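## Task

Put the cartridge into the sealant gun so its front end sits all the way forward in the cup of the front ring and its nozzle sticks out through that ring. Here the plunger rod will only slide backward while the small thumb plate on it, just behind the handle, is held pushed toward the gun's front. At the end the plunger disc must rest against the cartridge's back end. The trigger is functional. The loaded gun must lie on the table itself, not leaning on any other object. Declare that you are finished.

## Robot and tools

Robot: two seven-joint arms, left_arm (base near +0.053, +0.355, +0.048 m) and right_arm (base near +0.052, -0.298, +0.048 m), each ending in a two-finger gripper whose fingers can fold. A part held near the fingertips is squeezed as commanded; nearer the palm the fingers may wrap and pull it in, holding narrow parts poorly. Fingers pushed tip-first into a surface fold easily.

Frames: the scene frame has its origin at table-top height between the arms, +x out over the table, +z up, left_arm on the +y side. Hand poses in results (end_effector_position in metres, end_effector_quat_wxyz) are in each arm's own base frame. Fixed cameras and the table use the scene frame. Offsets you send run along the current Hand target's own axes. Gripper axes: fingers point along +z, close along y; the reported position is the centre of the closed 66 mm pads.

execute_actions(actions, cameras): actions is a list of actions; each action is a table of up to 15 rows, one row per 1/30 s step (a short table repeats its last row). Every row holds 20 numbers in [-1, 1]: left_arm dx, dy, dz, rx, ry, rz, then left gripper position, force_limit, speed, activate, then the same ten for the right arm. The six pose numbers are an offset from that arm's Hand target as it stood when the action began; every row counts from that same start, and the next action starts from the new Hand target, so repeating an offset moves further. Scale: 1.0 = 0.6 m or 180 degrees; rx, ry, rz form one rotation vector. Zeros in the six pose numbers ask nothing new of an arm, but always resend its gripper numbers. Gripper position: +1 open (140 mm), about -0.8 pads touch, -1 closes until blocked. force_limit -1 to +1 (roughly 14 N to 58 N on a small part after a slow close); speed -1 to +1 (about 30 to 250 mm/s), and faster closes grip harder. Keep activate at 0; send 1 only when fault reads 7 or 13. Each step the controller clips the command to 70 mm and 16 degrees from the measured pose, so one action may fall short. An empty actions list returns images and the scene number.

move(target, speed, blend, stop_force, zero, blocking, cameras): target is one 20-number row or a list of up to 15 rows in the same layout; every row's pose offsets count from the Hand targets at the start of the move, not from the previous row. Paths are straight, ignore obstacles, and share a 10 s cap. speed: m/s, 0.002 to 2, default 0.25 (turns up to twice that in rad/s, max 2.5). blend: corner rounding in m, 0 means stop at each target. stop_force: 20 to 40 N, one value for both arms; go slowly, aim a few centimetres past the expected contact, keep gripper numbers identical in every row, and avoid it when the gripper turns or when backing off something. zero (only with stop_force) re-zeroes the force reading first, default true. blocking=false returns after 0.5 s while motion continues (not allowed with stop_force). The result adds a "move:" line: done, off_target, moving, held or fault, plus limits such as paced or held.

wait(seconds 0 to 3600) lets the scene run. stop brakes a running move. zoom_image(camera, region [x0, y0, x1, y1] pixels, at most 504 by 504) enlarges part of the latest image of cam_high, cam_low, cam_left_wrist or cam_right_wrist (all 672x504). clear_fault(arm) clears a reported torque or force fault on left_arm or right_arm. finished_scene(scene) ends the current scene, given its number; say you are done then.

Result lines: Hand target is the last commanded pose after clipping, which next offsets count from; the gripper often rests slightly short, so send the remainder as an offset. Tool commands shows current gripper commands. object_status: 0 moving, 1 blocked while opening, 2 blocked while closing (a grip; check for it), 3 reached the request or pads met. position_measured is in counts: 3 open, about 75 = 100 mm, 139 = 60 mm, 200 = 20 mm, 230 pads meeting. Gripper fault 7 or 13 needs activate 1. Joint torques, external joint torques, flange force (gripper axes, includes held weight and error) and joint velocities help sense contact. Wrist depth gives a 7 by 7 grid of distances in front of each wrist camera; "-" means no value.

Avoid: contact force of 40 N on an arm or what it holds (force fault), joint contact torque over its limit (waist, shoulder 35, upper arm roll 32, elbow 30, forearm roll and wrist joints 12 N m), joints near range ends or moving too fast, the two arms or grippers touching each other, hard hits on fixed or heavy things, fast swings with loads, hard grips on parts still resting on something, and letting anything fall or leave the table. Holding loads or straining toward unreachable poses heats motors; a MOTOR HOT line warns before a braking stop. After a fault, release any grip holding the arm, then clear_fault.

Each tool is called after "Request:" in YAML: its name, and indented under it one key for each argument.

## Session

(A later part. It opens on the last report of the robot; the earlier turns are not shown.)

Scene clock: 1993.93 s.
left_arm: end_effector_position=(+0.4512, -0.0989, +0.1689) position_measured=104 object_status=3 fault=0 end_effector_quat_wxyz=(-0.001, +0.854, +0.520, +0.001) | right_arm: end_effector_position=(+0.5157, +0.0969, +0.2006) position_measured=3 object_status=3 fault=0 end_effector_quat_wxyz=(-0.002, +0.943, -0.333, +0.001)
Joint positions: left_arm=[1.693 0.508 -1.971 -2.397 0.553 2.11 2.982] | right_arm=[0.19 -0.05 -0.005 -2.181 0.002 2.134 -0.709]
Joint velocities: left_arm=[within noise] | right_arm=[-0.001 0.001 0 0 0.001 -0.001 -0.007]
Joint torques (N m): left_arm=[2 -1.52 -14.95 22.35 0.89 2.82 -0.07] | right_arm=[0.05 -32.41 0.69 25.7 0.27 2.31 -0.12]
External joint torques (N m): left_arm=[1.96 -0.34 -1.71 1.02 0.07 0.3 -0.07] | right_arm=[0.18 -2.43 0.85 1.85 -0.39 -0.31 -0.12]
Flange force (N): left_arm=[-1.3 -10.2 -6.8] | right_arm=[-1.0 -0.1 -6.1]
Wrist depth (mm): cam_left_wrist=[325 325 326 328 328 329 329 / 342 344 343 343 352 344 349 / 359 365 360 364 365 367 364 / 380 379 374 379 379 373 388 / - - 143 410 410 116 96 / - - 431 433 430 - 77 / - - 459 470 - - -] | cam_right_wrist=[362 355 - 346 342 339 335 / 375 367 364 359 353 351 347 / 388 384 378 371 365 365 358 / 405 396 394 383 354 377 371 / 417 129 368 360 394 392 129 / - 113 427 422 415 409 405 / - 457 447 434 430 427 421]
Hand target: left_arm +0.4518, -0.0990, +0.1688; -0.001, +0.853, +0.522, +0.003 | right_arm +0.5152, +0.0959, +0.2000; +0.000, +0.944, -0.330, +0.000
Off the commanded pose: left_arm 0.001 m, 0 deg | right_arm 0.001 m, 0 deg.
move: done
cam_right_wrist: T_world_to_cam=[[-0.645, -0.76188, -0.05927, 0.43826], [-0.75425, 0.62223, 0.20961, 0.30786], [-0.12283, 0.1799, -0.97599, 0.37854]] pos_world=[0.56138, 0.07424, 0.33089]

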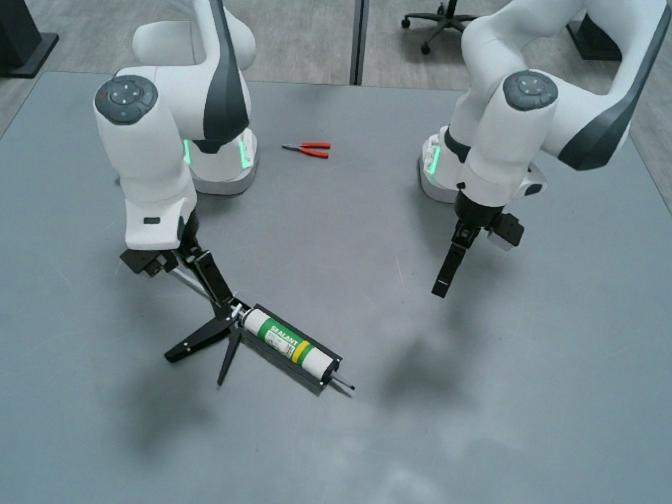

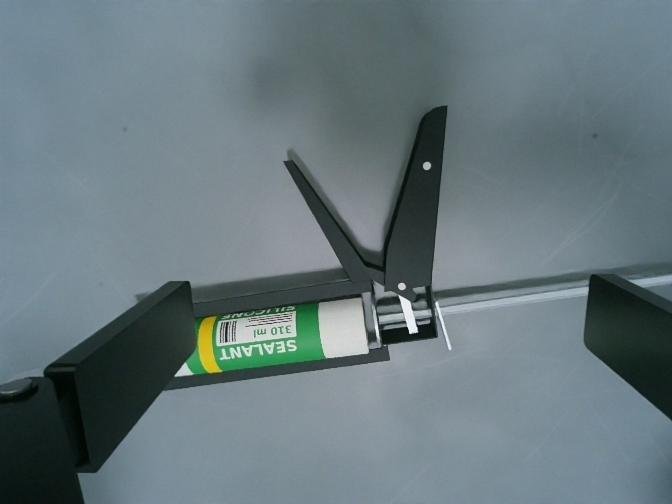

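Request:
zoom_image:
  camera: "cam_right_wrist"
  region: [270, 90, 480, 380]

Request:
zoom_image:
  camera: "cam_right_wrist"
  region: [340, 260, 470, 370]

Scaled by 1.738.

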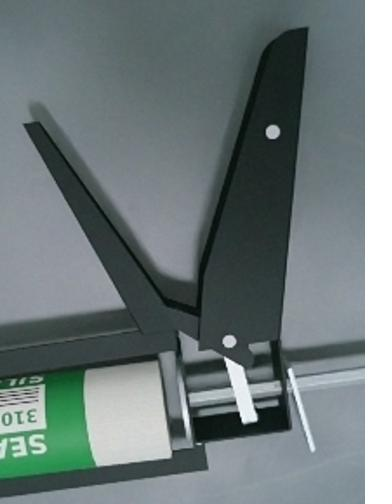

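Scaled by 3.877.

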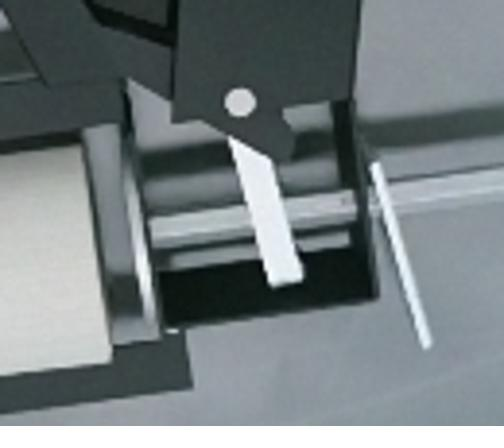

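Request:
move:
  target:
    - [0,0,0,0,0,0,0.2,-0.1,-0.5,0,0.05614,-0.02235,0.2333,0,0,0.0186,1,-0.2,0,0]
    - [0,0,0,0,0,0,0.2,-0.1,-0.5,0,0.05614,-0.02235,0.35,0,0,0.0186,1,-0.2,0,0]
  speed: [0.25,0.08]
  blend: [0.02,0]
  cameras: ["cam_high","cam_right_wrist"]

Scene clock: 2065.90 s.
left_arm: end_effector_position=(+0.4512, -0.0989, +0.1689) position_measured=104 object_status=3 fault=0 end_effector_quat_wxyz=(-0.001, +0.854, +0.520, +0.001) | right_arm: end_effector_position=(+0.5479, +0.0855, -0.0104) position_measured=3 object_status=3 fault=0 end_effector_quat_wxyz=(+0.002, +0.935, -0.356, -0.002)
Joint positions: left_arm=[1.693 0.508 -1.971 -2.397 0.553 2.11 2.982] | right_arm=[0.178 0.394 -0.022 -2.199 0.015 2.587 -0.699]
Joint velocities: left_arm=[within noise] | right_arm=[0.001 -0.001 0 0.001 0 0.005 0]
Joint torques (N m): left_arm=[1.96 -1.55 -14.92 22.4 0.89 2.8 -0.11] | right_arm=[0.12 -42.54 0.67 20.4 0.72 2.84 0.14]
External joint torques (N m): left_arm=[1.97 -0.35 -1.64 1.08 0.07 0.29 -0.11] | right_arm=[0.11 -3.18 0.6 1.53 0.31 0.22 0.14]
Flange force (N): left_arm=[-1.2 -9.8 -6.7] | right_arm=[-1.4 0.8 -6.3]
Wrist depth (mm): cam_left_wrist=[327 326 326 329 326 325 324 / 343 344 348 344 345 343 344 / 368 370 357 373 357 367 368 / 379 383 374 382 - 143 382 / 394 101 143 406 406 116 98 / - - 434 430 439 - 77 / - - 466 469 461 - -] | cam_right_wrist=[160 158 156 156 154 153 151 / 165 164 163 161 159 157 156 / 171 170 168 167 165 135 161 / 178 176 175 173 171 139 168 / 184 129 178 180 179 143 129 / - 128 190 184 185 148 182 / - 202 198 164 180 153 189]
Hand target: left_arm +0.4518, -0.0990, +0.1688; -0.001, +0.853, +0.522, +0.003 | right_arm +0.5498, +0.0855, -0.0100; +0.000, +0.934, -0.357, +0.000
Off the commanded pose: left_arm 0.001 m, 0 deg | right_arm 0.002 m, 0 deg.
move: done
cam_right_wrist: T_world_to_cam=[[-0.68169, -0.72987, -0.05097, 0.45527], [-0.72143, 0.65895, 0.21289, 0.36246], [-0.1218, 0.1819, -0.97574, 0.17787]] pos_world=[0.5935, 0.06109, 0.1196]

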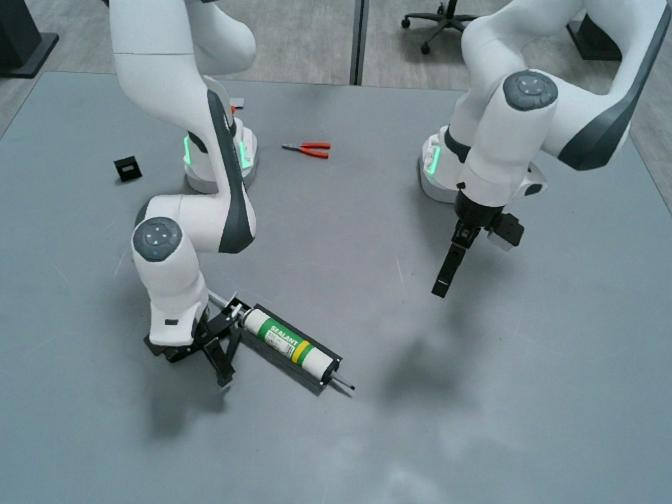

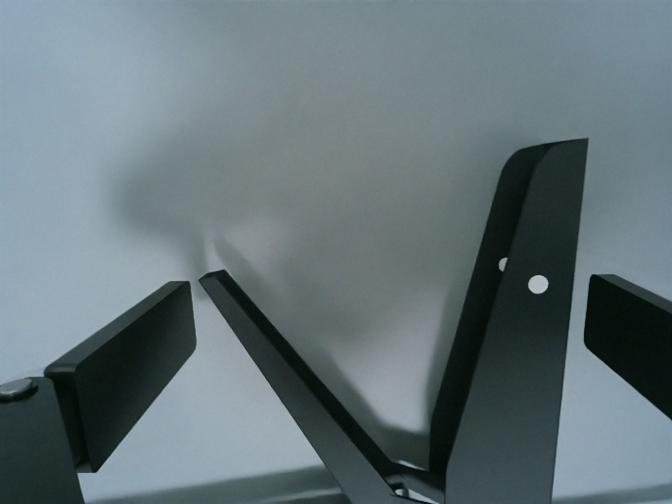

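Request:
move:
  target: [0,0,0,0,0,0,0.2,-0.1,-0.5,0,0,0.0583,-0.02,0,0,0,-1,-1,-1,0]
  speed: 0.0137
  cameras: ["cam_high","cam_right_wrist"]

Request:
zoom_image:
  camera: "cam_high"
  region: [150, 270, 380, 400]

Scene clock: 2100.83 s.
left_arm: end_effector_position=(+0.4512, -0.0989, +0.1689) position_measured=104 object_status=3 fault=0 end_effector_quat_wxyz=(-0.001, +0.854, +0.520, +0.001) | right_arm: end_effector_position=(+0.5297, +0.0588, +0.0047) position_measured=165 object_status=2 fault=0 end_effector_quat_wxyz=(-0.002, +0.932, -0.361, +0.003)
Joint positions: left_arm=[1.693 0.508 -1.971 -2.397 0.553 2.11 2.982] | right_arm=[0.133 0.307 -0.022 -2.293 0.014 2.607 -0.731]
Joint torques (N m): left_arm=[1.93 -1.5 -14.93 22.41 0.9 2.81 -0.12] | right_arm=[0.47 -37.87 1.5 17.83 0.14 2.17 -0.19]
External joint torques (N m): left_arm=[1.86 -0.29 -1.74 1.08 0.08 0.31 -0.12] | right_arm=[0.55 -1.29 1.51 -0.85 -0.26 -0.47 -0.19]
Flange force (N): left_arm=[-1.4 -10.0 -6.9] | right_arm=[-4.2 3.1 -4.1]
Wrist depth (mm): cam_left_wrist=[326 329 326 329 327 329 336 / 344 339 343 342 345 338 348 / 370 364 - 358 365 370 366 / 381 378 165 381 381 377 387 / - 101 124 405 - 116 101 / - - - 440 401 - 77 / - - 465 467 465 - -] | cam_right_wrist=[176 174 172 169 169 167 164 / 182 180 178 175 174 172 169 / 188 187 184 182 178 178 175 / - 195 192 166 158 184 182 / 205 202 196 160 160 190 188 / 211 82 87 169 166 80 91 / - 80 65 177 171 - 74]
Hand target: left_arm +0.4518, -0.0990, +0.1688; -0.001, +0.853, +0.522, +0.003 | right_arm +0.5264, +0.0594, +0.0020; +0.000, +0.934, -0.357, +0.000
Off the commanded pose: left_arm 0.001 m, 0 deg | right_arm 0.004 m, 1 deg.
move: off_target (right_arm)
cam_right_wrist: T_world_to_cam=[[-0.69027, -0.72097, -0.06108, 0.42828], [-0.71544, 0.66749, 0.20639, 0.35998], [-0.10803, 0.18616, -0.97656, 0.18771]] pos_world=[0.57345, 0.03355, 0.13518]

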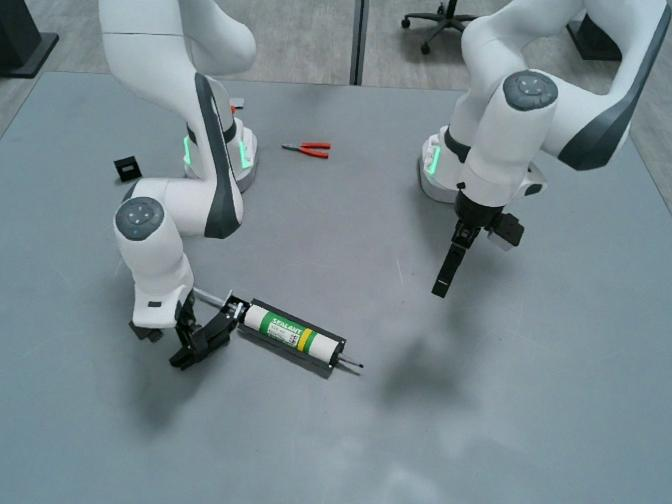

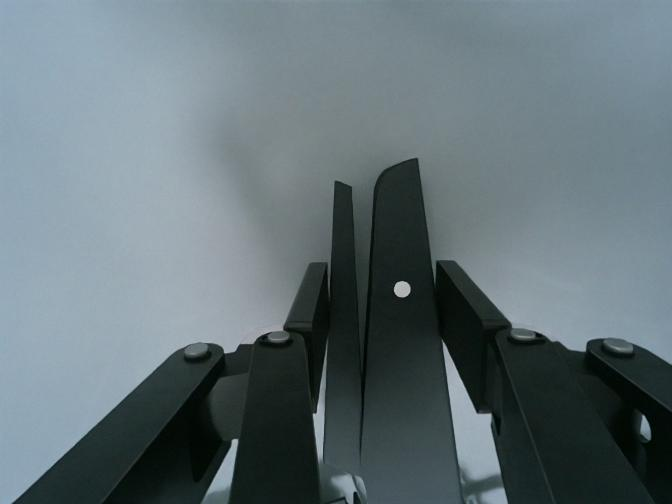

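Scaled by 2.191.

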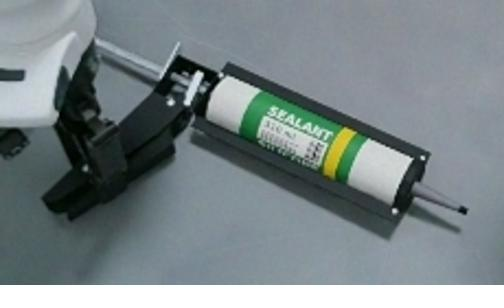

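Request:
move:
  target:
    - [0,0,0,0,0,0,0.2,-0.1,-0.5,0,0,-0.0583,0.02,0,0,0,1,-1,-0.7,0]
    - [0,0,0,0,0,0,0.2,-0.1,-0.5,0,0,-0.0583,-0.33,0,0,0,1,-1,-0.7,0]
  speed: [0.022,0.25]
  cameras: ["cam_high","cam_right_wrist"]

Request:
zoom_image:
  camera: "cam_right_wrist"
  region: [300, 240, 500, 400]

Request:
zoom_image:
  camera: "cam_high"
  region: [150, 270, 380, 400]

Scene clock: 2122.30 s.
left_arm: end_effector_position=(+0.4512, -0.0989, +0.1689) position_measured=104 object_status=3 fault=0 end_effector_quat_wxyz=(-0.001, +0.854, +0.520, +0.001) | right_arm: end_effector_position=(+0.5513, +0.0857, +0.2010) position_measured=3 object_status=3 fault=0 end_effector_quat_wxyz=(-0.002, +0.934, -0.356, +0.002)
Joint positions: left_arm=[1.693 0.508 -1.971 -2.397 0.553 2.11 2.982] | right_arm=[0.173 0.044 -0.02 -2.065 0.004 2.114 -0.691]
Joint velocities: left_arm=[within noise] | right_arm=[0 0 0.001 0 0.001 -0.005 0]
Joint torques (N m): left_arm=[1.9 -1.57 -15 22.34 0.89 2.81 -0.08] | right_arm=[0.09 -36.07 0.85 25.41 0.28 2.3 0.27]
External joint torques (N m): left_arm=[1.84 -0.38 -1.79 1.01 0.07 0.29 -0.08] | right_arm=[0.07 -2.74 0.82 1.41 -0.4 -0.34 0.27]
Flange force (N): left_arm=[-1.5 -9.9 -6.8] | right_arm=[-2.6 1.2 -5.6]
Wrist depth (mm): cam_left_wrist=[325 323 326 326 329 332 329 / 350 342 343 343 - 344 346 / 360 360 362 361 370 - 367 / 384 379 166 383 380 150 383 / 390 101 143 405 390 116 96 / - - 112 425 438 - - / - - 468 461 - - -] | cam_right_wrist=[360 359 358 346 342 340 340 / 374 371 363 360 356 351 348 / 386 384 378 359 366 365 359 / 404 399 392 385 377 380 371 / 417 129 409 398 365 394 129 / - 119 385 371 412 405 403 / - 454 443 436 434 427 423]
Hand target: left_arm +0.4518, -0.0990, +0.1688; -0.001, +0.853, +0.522, +0.003 | right_arm +0.5499, +0.0854, +0.2000; +0.000, +0.934, -0.357, +0.000
Off the commanded pose: left_arm 0.001 m, 0 deg | right_arm 0.002 m, 0 deg.
move: done
cam_right_wrist: T_world_to_cam=[[-0.6823, -0.72857, -0.06049, 0.47072], [-0.7224, 0.65918, 0.20883, 0.32095], [-0.11227, 0.18618, -0.97608, 0.379]] pos_world=[0.59557, 0.06082, 0.33139]

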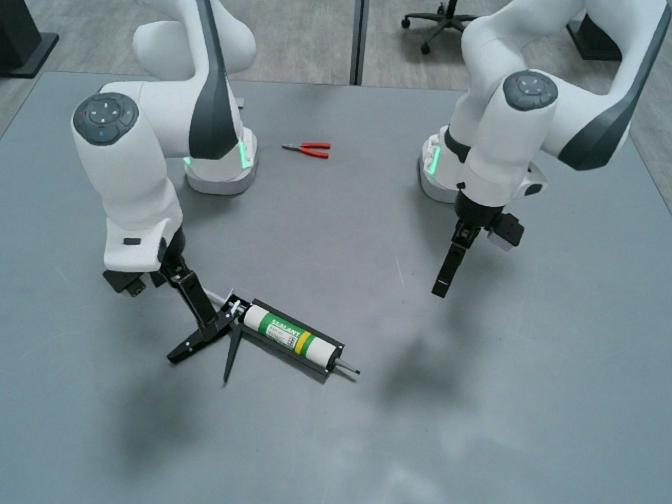

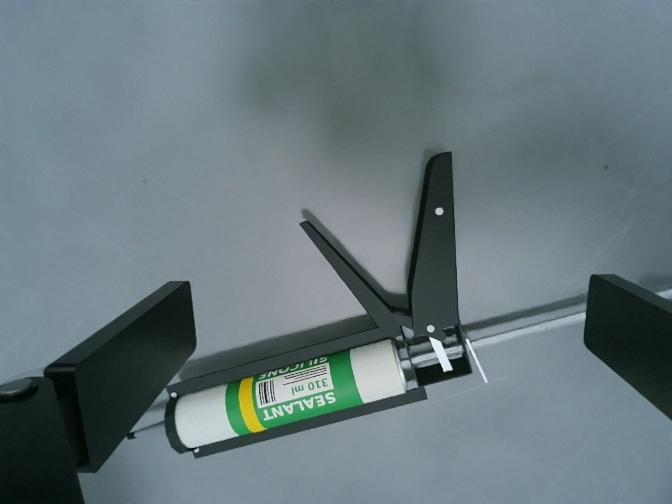

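Scaled by 2.520.

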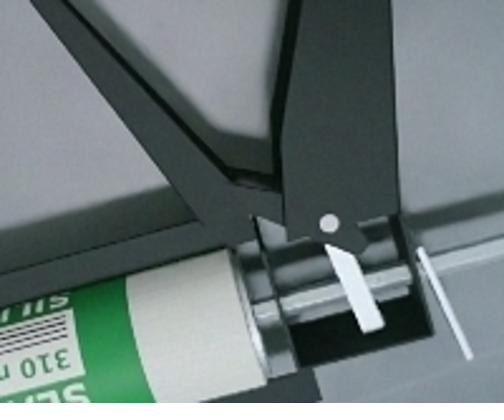

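Scaled by 2.191.

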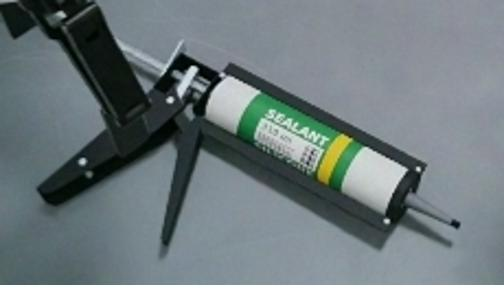

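Request:
zoom_image:
  camera: "cam_right_wrist"
  region: [375, 325, 455, 405]

Request:
zoom_image:
  camera: "cam_high"
  region: [215, 285, 285, 345]

Request:
zoom_image:
  camera: "cam_right_wrist"
  region: [110, 360, 220, 460]

Scaled by 6.300.

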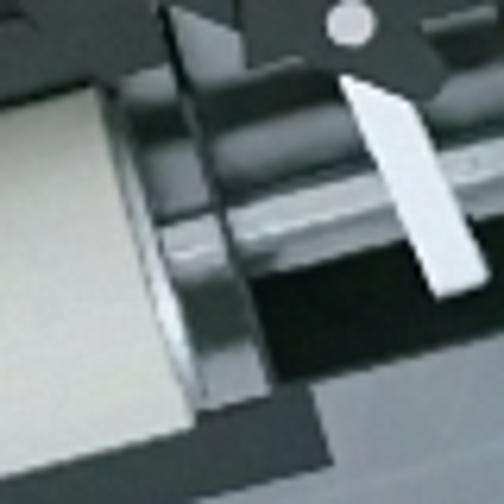

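Scaled by 7.200.

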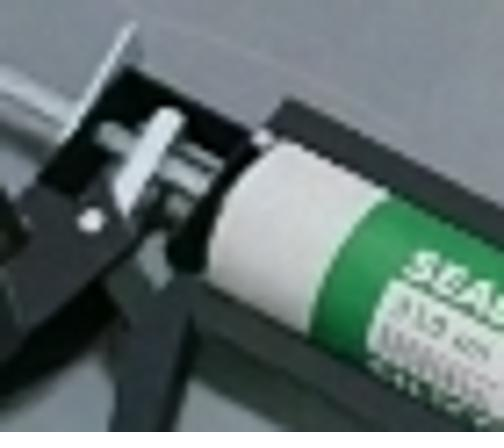

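Scaled by 4.582.

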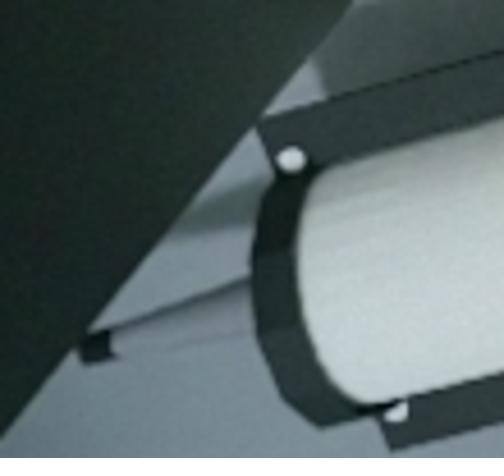

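Request:
zoom_image:
  camera: "cam_right_wrist"
  region: [280, 130, 480, 350]

Scaled by 2.291.

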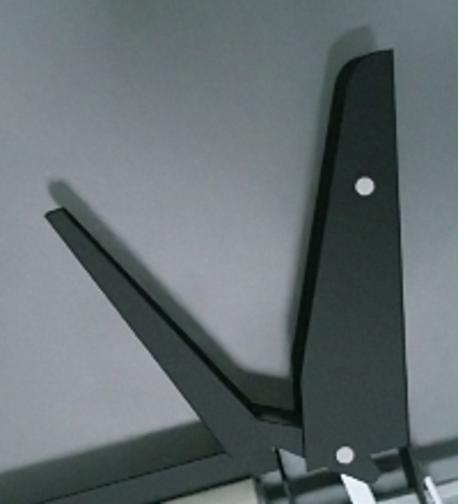

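Request:
move:
  target:
    - [0,0,0,0,0,0,0.2,-0.1,-0.5,0,-0.01747,0,0.2333,0,0,-0.02556,1,-0.2,0,0]
    - [0,0,0,0,0,0,0.2,-0.1,-0.5,0,-0.01747,0,0.35,0,0,-0.02556,1,-0.2,0,0]
  speed: [0.25,0.08]
  blend: [0.02,0]
  cameras: ["cam_right_wrist"]

Scene clock: 2187.10 s.
left_arm: end_effector_position=(+0.4512, -0.0989, +0.1689) position_measured=104 object_status=3 fault=0 end_effector_quat_wxyz=(-0.001, +0.854, +0.520, +0.001) | right_arm: end_effector_position=(+0.5402, +0.0923, -0.0104) position_measured=3 object_status=3 fault=0 end_effector_quat_wxyz=(+0.001, +0.947, -0.321, -0.002)
Joint positions: left_arm=[1.693 0.508 -1.971 -2.397 0.553 2.11 2.982] | right_arm=[0.175 0.38 -0.005 -2.223 0.003 2.598 -0.75]
Joint velocities: left_arm=[within noise] | right_arm=[0.001 0 0 -0.001 0.001 0.005 -0.001]
Joint torques (N m): left_arm=[1.94 -1.5 -14.94 22.4 0.89 2.79 -0.06] | right_arm=[-0.33 -41.86 1.4 20.18 0.39 2.82 -0.11]
External joint torques (N m): left_arm=[1.81 -0.35 -1.8 1.08 0.07 0.28 -0.06] | right_arm=[-0.33 -3.11 1.14 1.53 -0.01 0.22 -0.11]
Flange force (N): left_arm=[-1.4 -9.7 -6.9] | right_arm=[-0.7 1.2 -6.3]
Wrist depth (mm): cam_left_wrist=[326 330 325 320 326 327 327 / 343 342 344 347 348 344 335 / - - 364 363 351 366 362 / 386 - 167 374 384 375 381 / 392 101 125 407 405 116 98 / - - - 445 435 - 77 / - - - - 460 - -] | cam_right_wrist=[159 158 156 155 154 152 151 / 165 164 162 161 159 157 156 / 171 171 169 167 165 135 161 / 178 177 174 172 171 139 168 / 184 129 179 180 179 143 128 / - 128 191 175 183 148 181 / - 202 198 178 180 154 190]
Hand target: left_arm +0.4518, -0.0990, +0.1688; -0.001, +0.853, +0.522, +0.003 | right_arm +0.5420, +0.0925, -0.0100; +0.000, +0.948, -0.320, +0.000
Off the commanded pose: left_arm 0.001 m, 0 deg | right_arm 0.002 m, 0 deg.
move: done
cam_right_wrist: T_world_to_cam=[[-0.62631, -0.77788, -0.05129, 0.42951], [-0.7678, 0.60414, 0.2133, 0.38238], [-0.13493, 0.17297, -0.97564, 0.18371]] pos_world=[0.58739, 0.07132, 0.1197]

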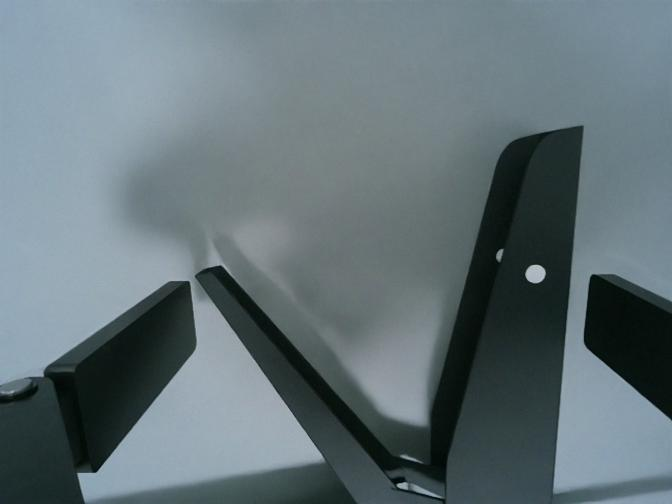

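Request:
move:
  target: [0,0,0,0,0,0,0.2,-0.1,-0.5,0,0,0.0133,0,0,0,0,0.6,-1,-1,0]
  speed: 0.0137
  cameras: ["cam_right_wrist"]

Scene clock: 2227.27 s.
left_arm: end_effector_position=(+0.4512, -0.0989, +0.1689) position_measured=104 object_status=3 fault=0 end_effector_quat_wxyz=(-0.001, +0.854, +0.520, +0.001) | right_arm: end_effector_position=(+0.5366, +0.0859, -0.0105) position_measured=53 object_status=0 fault=0 end_effector_quat_wxyz=(+0.001, +0.947, -0.322, -0.001)
Joint positions: left_arm=[1.693 0.508 -1.971 -2.397 0.553 2.11 2.982] | right_arm=[0.164 0.37 -0.005 -2.242 0.003 2.608 -0.759]
Joint torques (N m): left_arm=[1.91 -1.55 -14.92 22.45 0.88 2.79 -0.06] | right_arm=[-0.09 -42 1.46 18.86 0.36 2.69 -0.15]
External joint torques (N m): left_arm=[1.95 -0.34 -1.6 1.12 0.06 0.27 -0.06] | right_arm=[-0.12 -3.67 1.16 0.29 -0.04 0.07 -0.15]
Flange force (N): left_arm=[-1.0 -9.5 -6.8] | right_arm=[-4.6 5.0 -8.2]
Wrist depth (mm): cam_left_wrist=[- 326 326 326 331 330 328 / 341 342 343 346 344 343 346 / 354 356 364 365 363 362 365 / 383 381 168 383 383 379 389 / 390 - 124 - 398 116 102 / - - 434 - - - 77 / - - 459 480 453 - -] | cam_right_wrist=[160 158 157 155 153 153 151 / 165 164 163 161 159 157 156 / 171 171 169 167 165 135 161 / 179 177 173 173 170 139 168 / 186 181 153 179 177 143 119 / - 88 190 174 182 149 107 / - - 198 164 156 155 189]
Hand target: left_arm +0.4518, -0.0990, +0.1688; -0.001, +0.853, +0.522, +0.003 | right_arm +0.5371, +0.0861, -0.0100; +0.000, +0.948, -0.320, +0.000
Off the commanded pose: left_arm 0.001 m, 0 deg | right_arm 0.001 m, 0 deg.
move: done
cam_right_wrist: T_world_to_cam=[[-0.62711, -0.77713, -0.05293, 0.4227], [-0.76753, 0.6049, 0.21212, 0.38335], [-0.13283, 0.17365, -0.97581, 0.18297]] pos_world=[0.58361, 0.06483, 0.1196]

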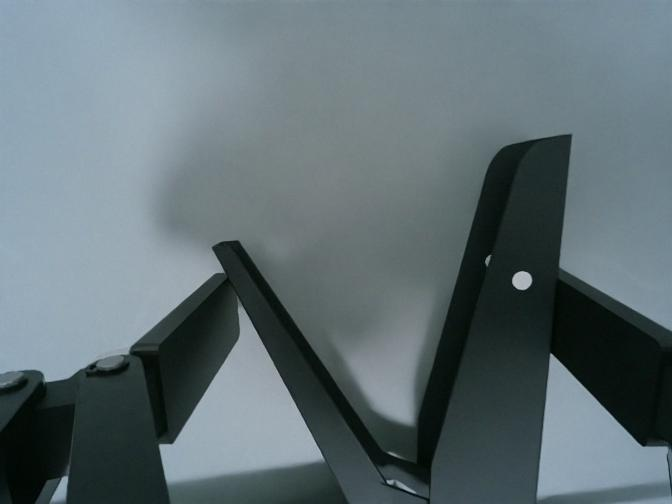

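Request:
move:
  target: [0,0,0,0,0,0,0.2,-0.1,-0.5,0,0,0.0183,0,0,0,0,0.3,-1,-1,0]
  speed: 0.0145
  cameras: ["cam_right_wrist"]

Scene clock: 2235.97 s.
left_arm: end_effector_position=(+0.4512, -0.0989, +0.1689) position_measured=104 object_status=3 fault=0 end_effector_quat_wxyz=(-0.001, +0.854, +0.520, +0.001) | right_arm: end_effector_position=(+0.5315, +0.0790, -0.0094) position_measured=68 object_status=2 fault=0 end_effector_quat_wxyz=(+0.000, +0.946, -0.323, +0.000)
Joint positions: left_arm=[1.693 0.508 -1.971 -2.397 0.553 2.11 2.982] | right_arm=[0.15 0.352 -0.003 -2.268 0.003 2.621 -0.768]
Joint velocities: left_arm=[within noise] | right_arm=[-0.002 -0.002 0.002 -0.002 0 0 -0.006]
Joint torques (N m): left_arm=[1.91 -1.56 -14.94 22.4 0.9 2.8 -0.09] | right_arm=[-0.53 -40.82 0.65 17.87 0.14 2.44 -0.3]
External joint torques (N m): left_arm=[1.92 -0.35 -1.67 1.09 0.08 0.28 -0.09] | right_arm=[-0.44 -3.14 0.45 -0.58 -0.26 -0.19 -0.3]
Flange force (N): left_arm=[-1.2 -9.7 -6.8] | right_arm=[-5.1 6.8 -7.9]
Wrist depth (mm): cam_left_wrist=[325 326 325 332 327 329 326 / 340 346 349 343 340 339 - / 360 362 364 363 362 369 364 / 379 - 167 380 377 379 387 / 401 - 144 409 418 116 96 / - - 433 440 436 - 77 / - - 468 467 463 - -] | cam_right_wrist=[162 160 158 157 155 154 152 / 167 166 164 163 161 158 157 / 173 173 171 168 166 137 162 / 181 178 174 175 171 140 169 / 188 184 154 180 177 144 119 / - 82 191 175 179 150 106 / - - 200 165 157 157 -]
Hand target: left_arm +0.4518, -0.0990, +0.1688; -0.001, +0.853, +0.522, +0.003 | right_arm +0.5305, +0.0774, -0.0100; +0.000, +0.948, -0.320, +0.000
Off the commanded pose: left_arm 0.001 m, 0 deg | right_arm 0.002 m, 0 deg.
move: done
cam_right_wrist: T_world_to_cam=[[-0.62935, -0.77507, -0.05642, 0.41516], [-0.76641, 0.60701, 0.21014, 0.3826], [-0.12863, 0.1755, -0.97604, 0.18224]] pos_world=[0.57795, 0.05755, 0.12089]

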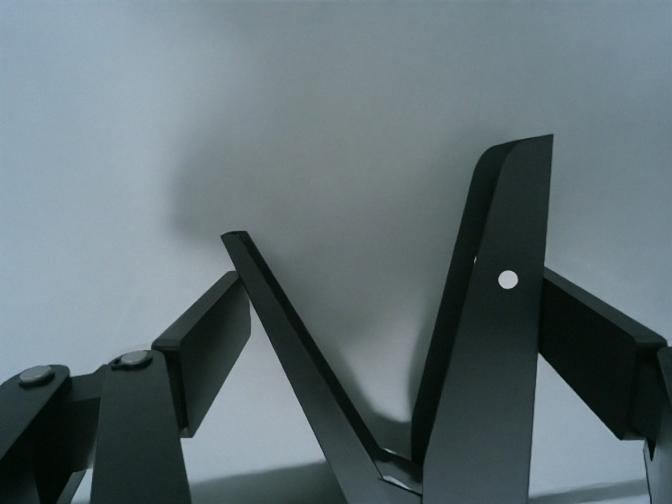

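Request:
move:
  target:
    - [0,0,0,0,0,0,0.2,-0.1,-0.5,0,0,-0.0217,0,0,0,0,1,-1,-0.7,0]
    - [0,0,0,0,0,0,0.2,-0.1,-0.5,0,0,-0.0217,-0.35,0,0,0,1,-1,-0.7,0]
  speed: [0.022,0.25]
  cameras: ["cam_high","cam_low","cam_left_wrist","cam_right_wrist"]

Scene clock: 2264.90 s.
left_arm: end_effector_position=(+0.4512, -0.0989, +0.1689) position_measured=104 object_status=3 fault=0 end_effector_quat_wxyz=(-0.001, +0.854, +0.520, +0.001) | right_arm: end_effector_position=(+0.5398, +0.0882, +0.2010) position_measured=3 object_status=3 fault=0 end_effector_quat_wxyz=(-0.002, +0.948, -0.318, +0.002)
Joint positions: left_arm=[1.693 0.508 -1.971 -2.397 0.553 2.11 2.982] | right_arm=[0.162 0.012 -0.002 -2.104 0.002 2.121 -0.763]
Joint velocities: left_arm=[within noise] | right_arm=[0.001 0.002 0 0.002 0.002 -0.005 0]
Joint torques (N m): left_arm=[1.91 -1.56 -14.9 22.4 0.91 2.8 -0.11] | right_arm=[0.05 -34.85 0.89 25.38 0.29 2.34 0.27]
External joint torques (N m): left_arm=[1.93 -0.36 -1.63 1.09 0.09 0.28 -0.11] | right_arm=[0.08 -2.76 0.91 1.5 -0.39 -0.29 0.27]
Flange force (N): left_arm=[-1.2 -9.6 -6.7] | right_arm=[-2.7 0.8 -5.7]
Wrist depth (mm): cam_left_wrist=[328 326 327 329 328 328 333 / 343 - 342 344 345 344 346 / 361 362 368 363 363 364 365 / 377 371 168 383 380 149 377 / - - 143 412 - 116 400 / - - 417 438 - - - / - - - 462 457 - -] | cam_right_wrist=[363 359 353 346 343 338 334 / 375 371 364 362 354 351 346 / 385 378 378 373 366 362 359 / 410 397 392 387 377 377 368 / 415 128 399 382 380 390 129 / - 120 376 392 413 405 129 / - 454 444 447 432 426 423]
Hand target: left_arm +0.4518, -0.0990, +0.1688; -0.001, +0.853, +0.522, +0.003 | right_arm +0.5385, +0.0877, +0.2000; +0.000, +0.948, -0.320, +0.000
Off the commanded pose: left_arm 0.001 m, 0 deg | right_arm 0.002 m, 0 deg.
move: done
cam_left_wrist: T_world_to_cam=[[0.89295, -0.44942, -0.02564, -0.43023], [-0.4237, -0.85835, 0.28934, 0.07001], [-0.15204, -0.2475, -0.95688, 0.35373]] pos_world=[0.46762, -0.04572, 0.30719]
cam_right_wrist: T_world_to_cam=[[-0.62158, -0.78102, -0.0604, 0.43648], [-0.77304, 0.5991, 0.20854, 0.34374], [-0.12668, 0.17631, -0.97615, 0.38591]] pos_world=[0.58592, 0.06693, 0.33139]

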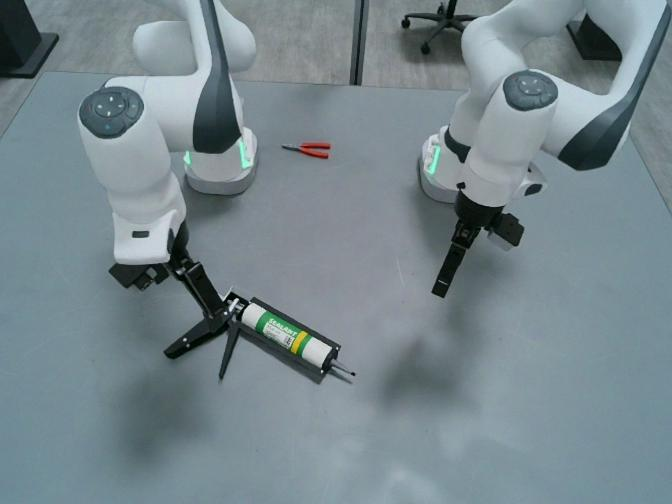

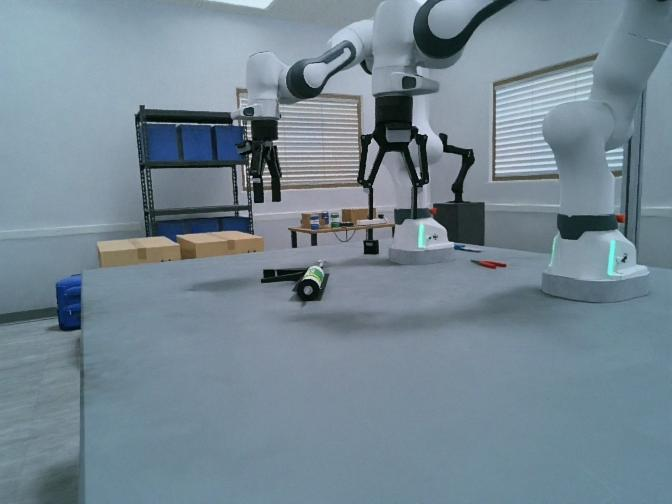

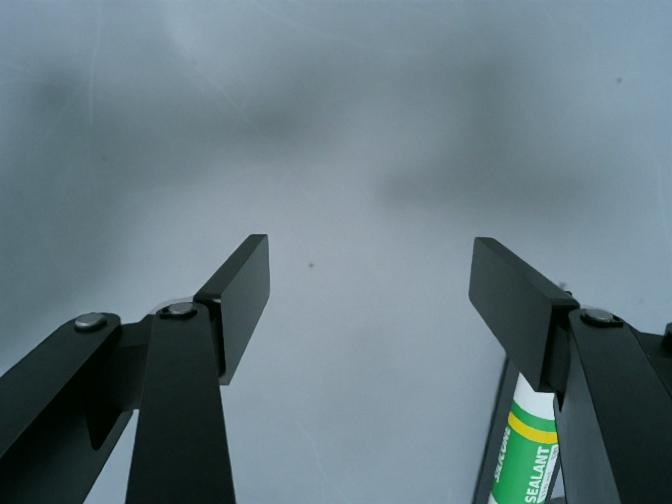

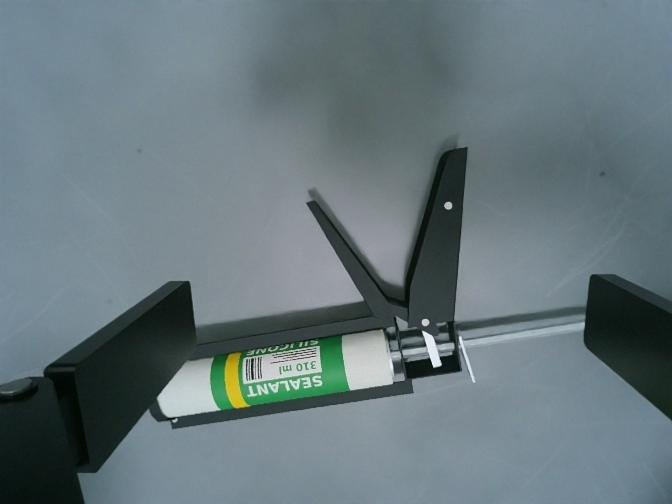

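Request:
zoom_image:
  camera: "cam_right_wrist"
  region: [345, 300, 485, 405]

Request:
zoom_image:
  camera: "cam_high"
  region: [210, 280, 370, 400]

Scaled by 3.600.

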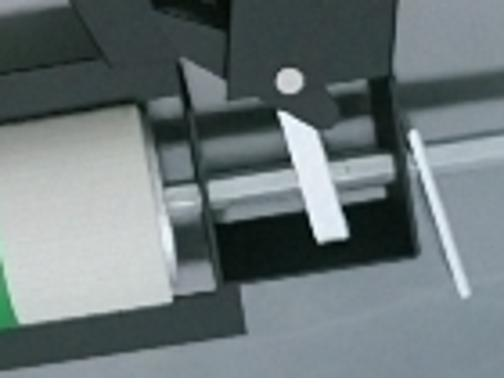

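Scaled by 3.150.

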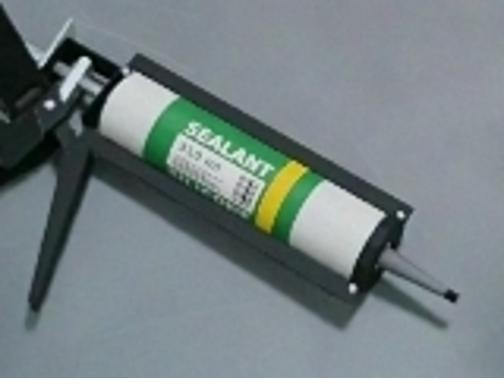

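Request:
zoom_image:
  camera: "cam_right_wrist"
  region: [375, 320, 425, 395]

Request:
zoom_image:
  camera: "cam_high"
  region: [305, 330, 365, 390]

Scaled by 6.720.

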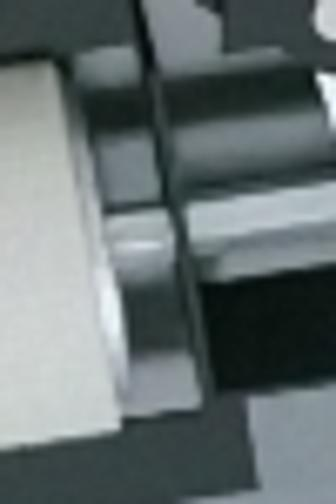

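Scaled by 8.400.

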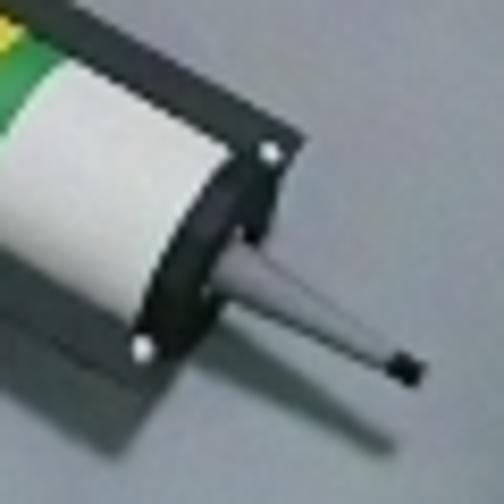

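Request:
finished_scene:
  scene: 2

The scene is finished: the task was done.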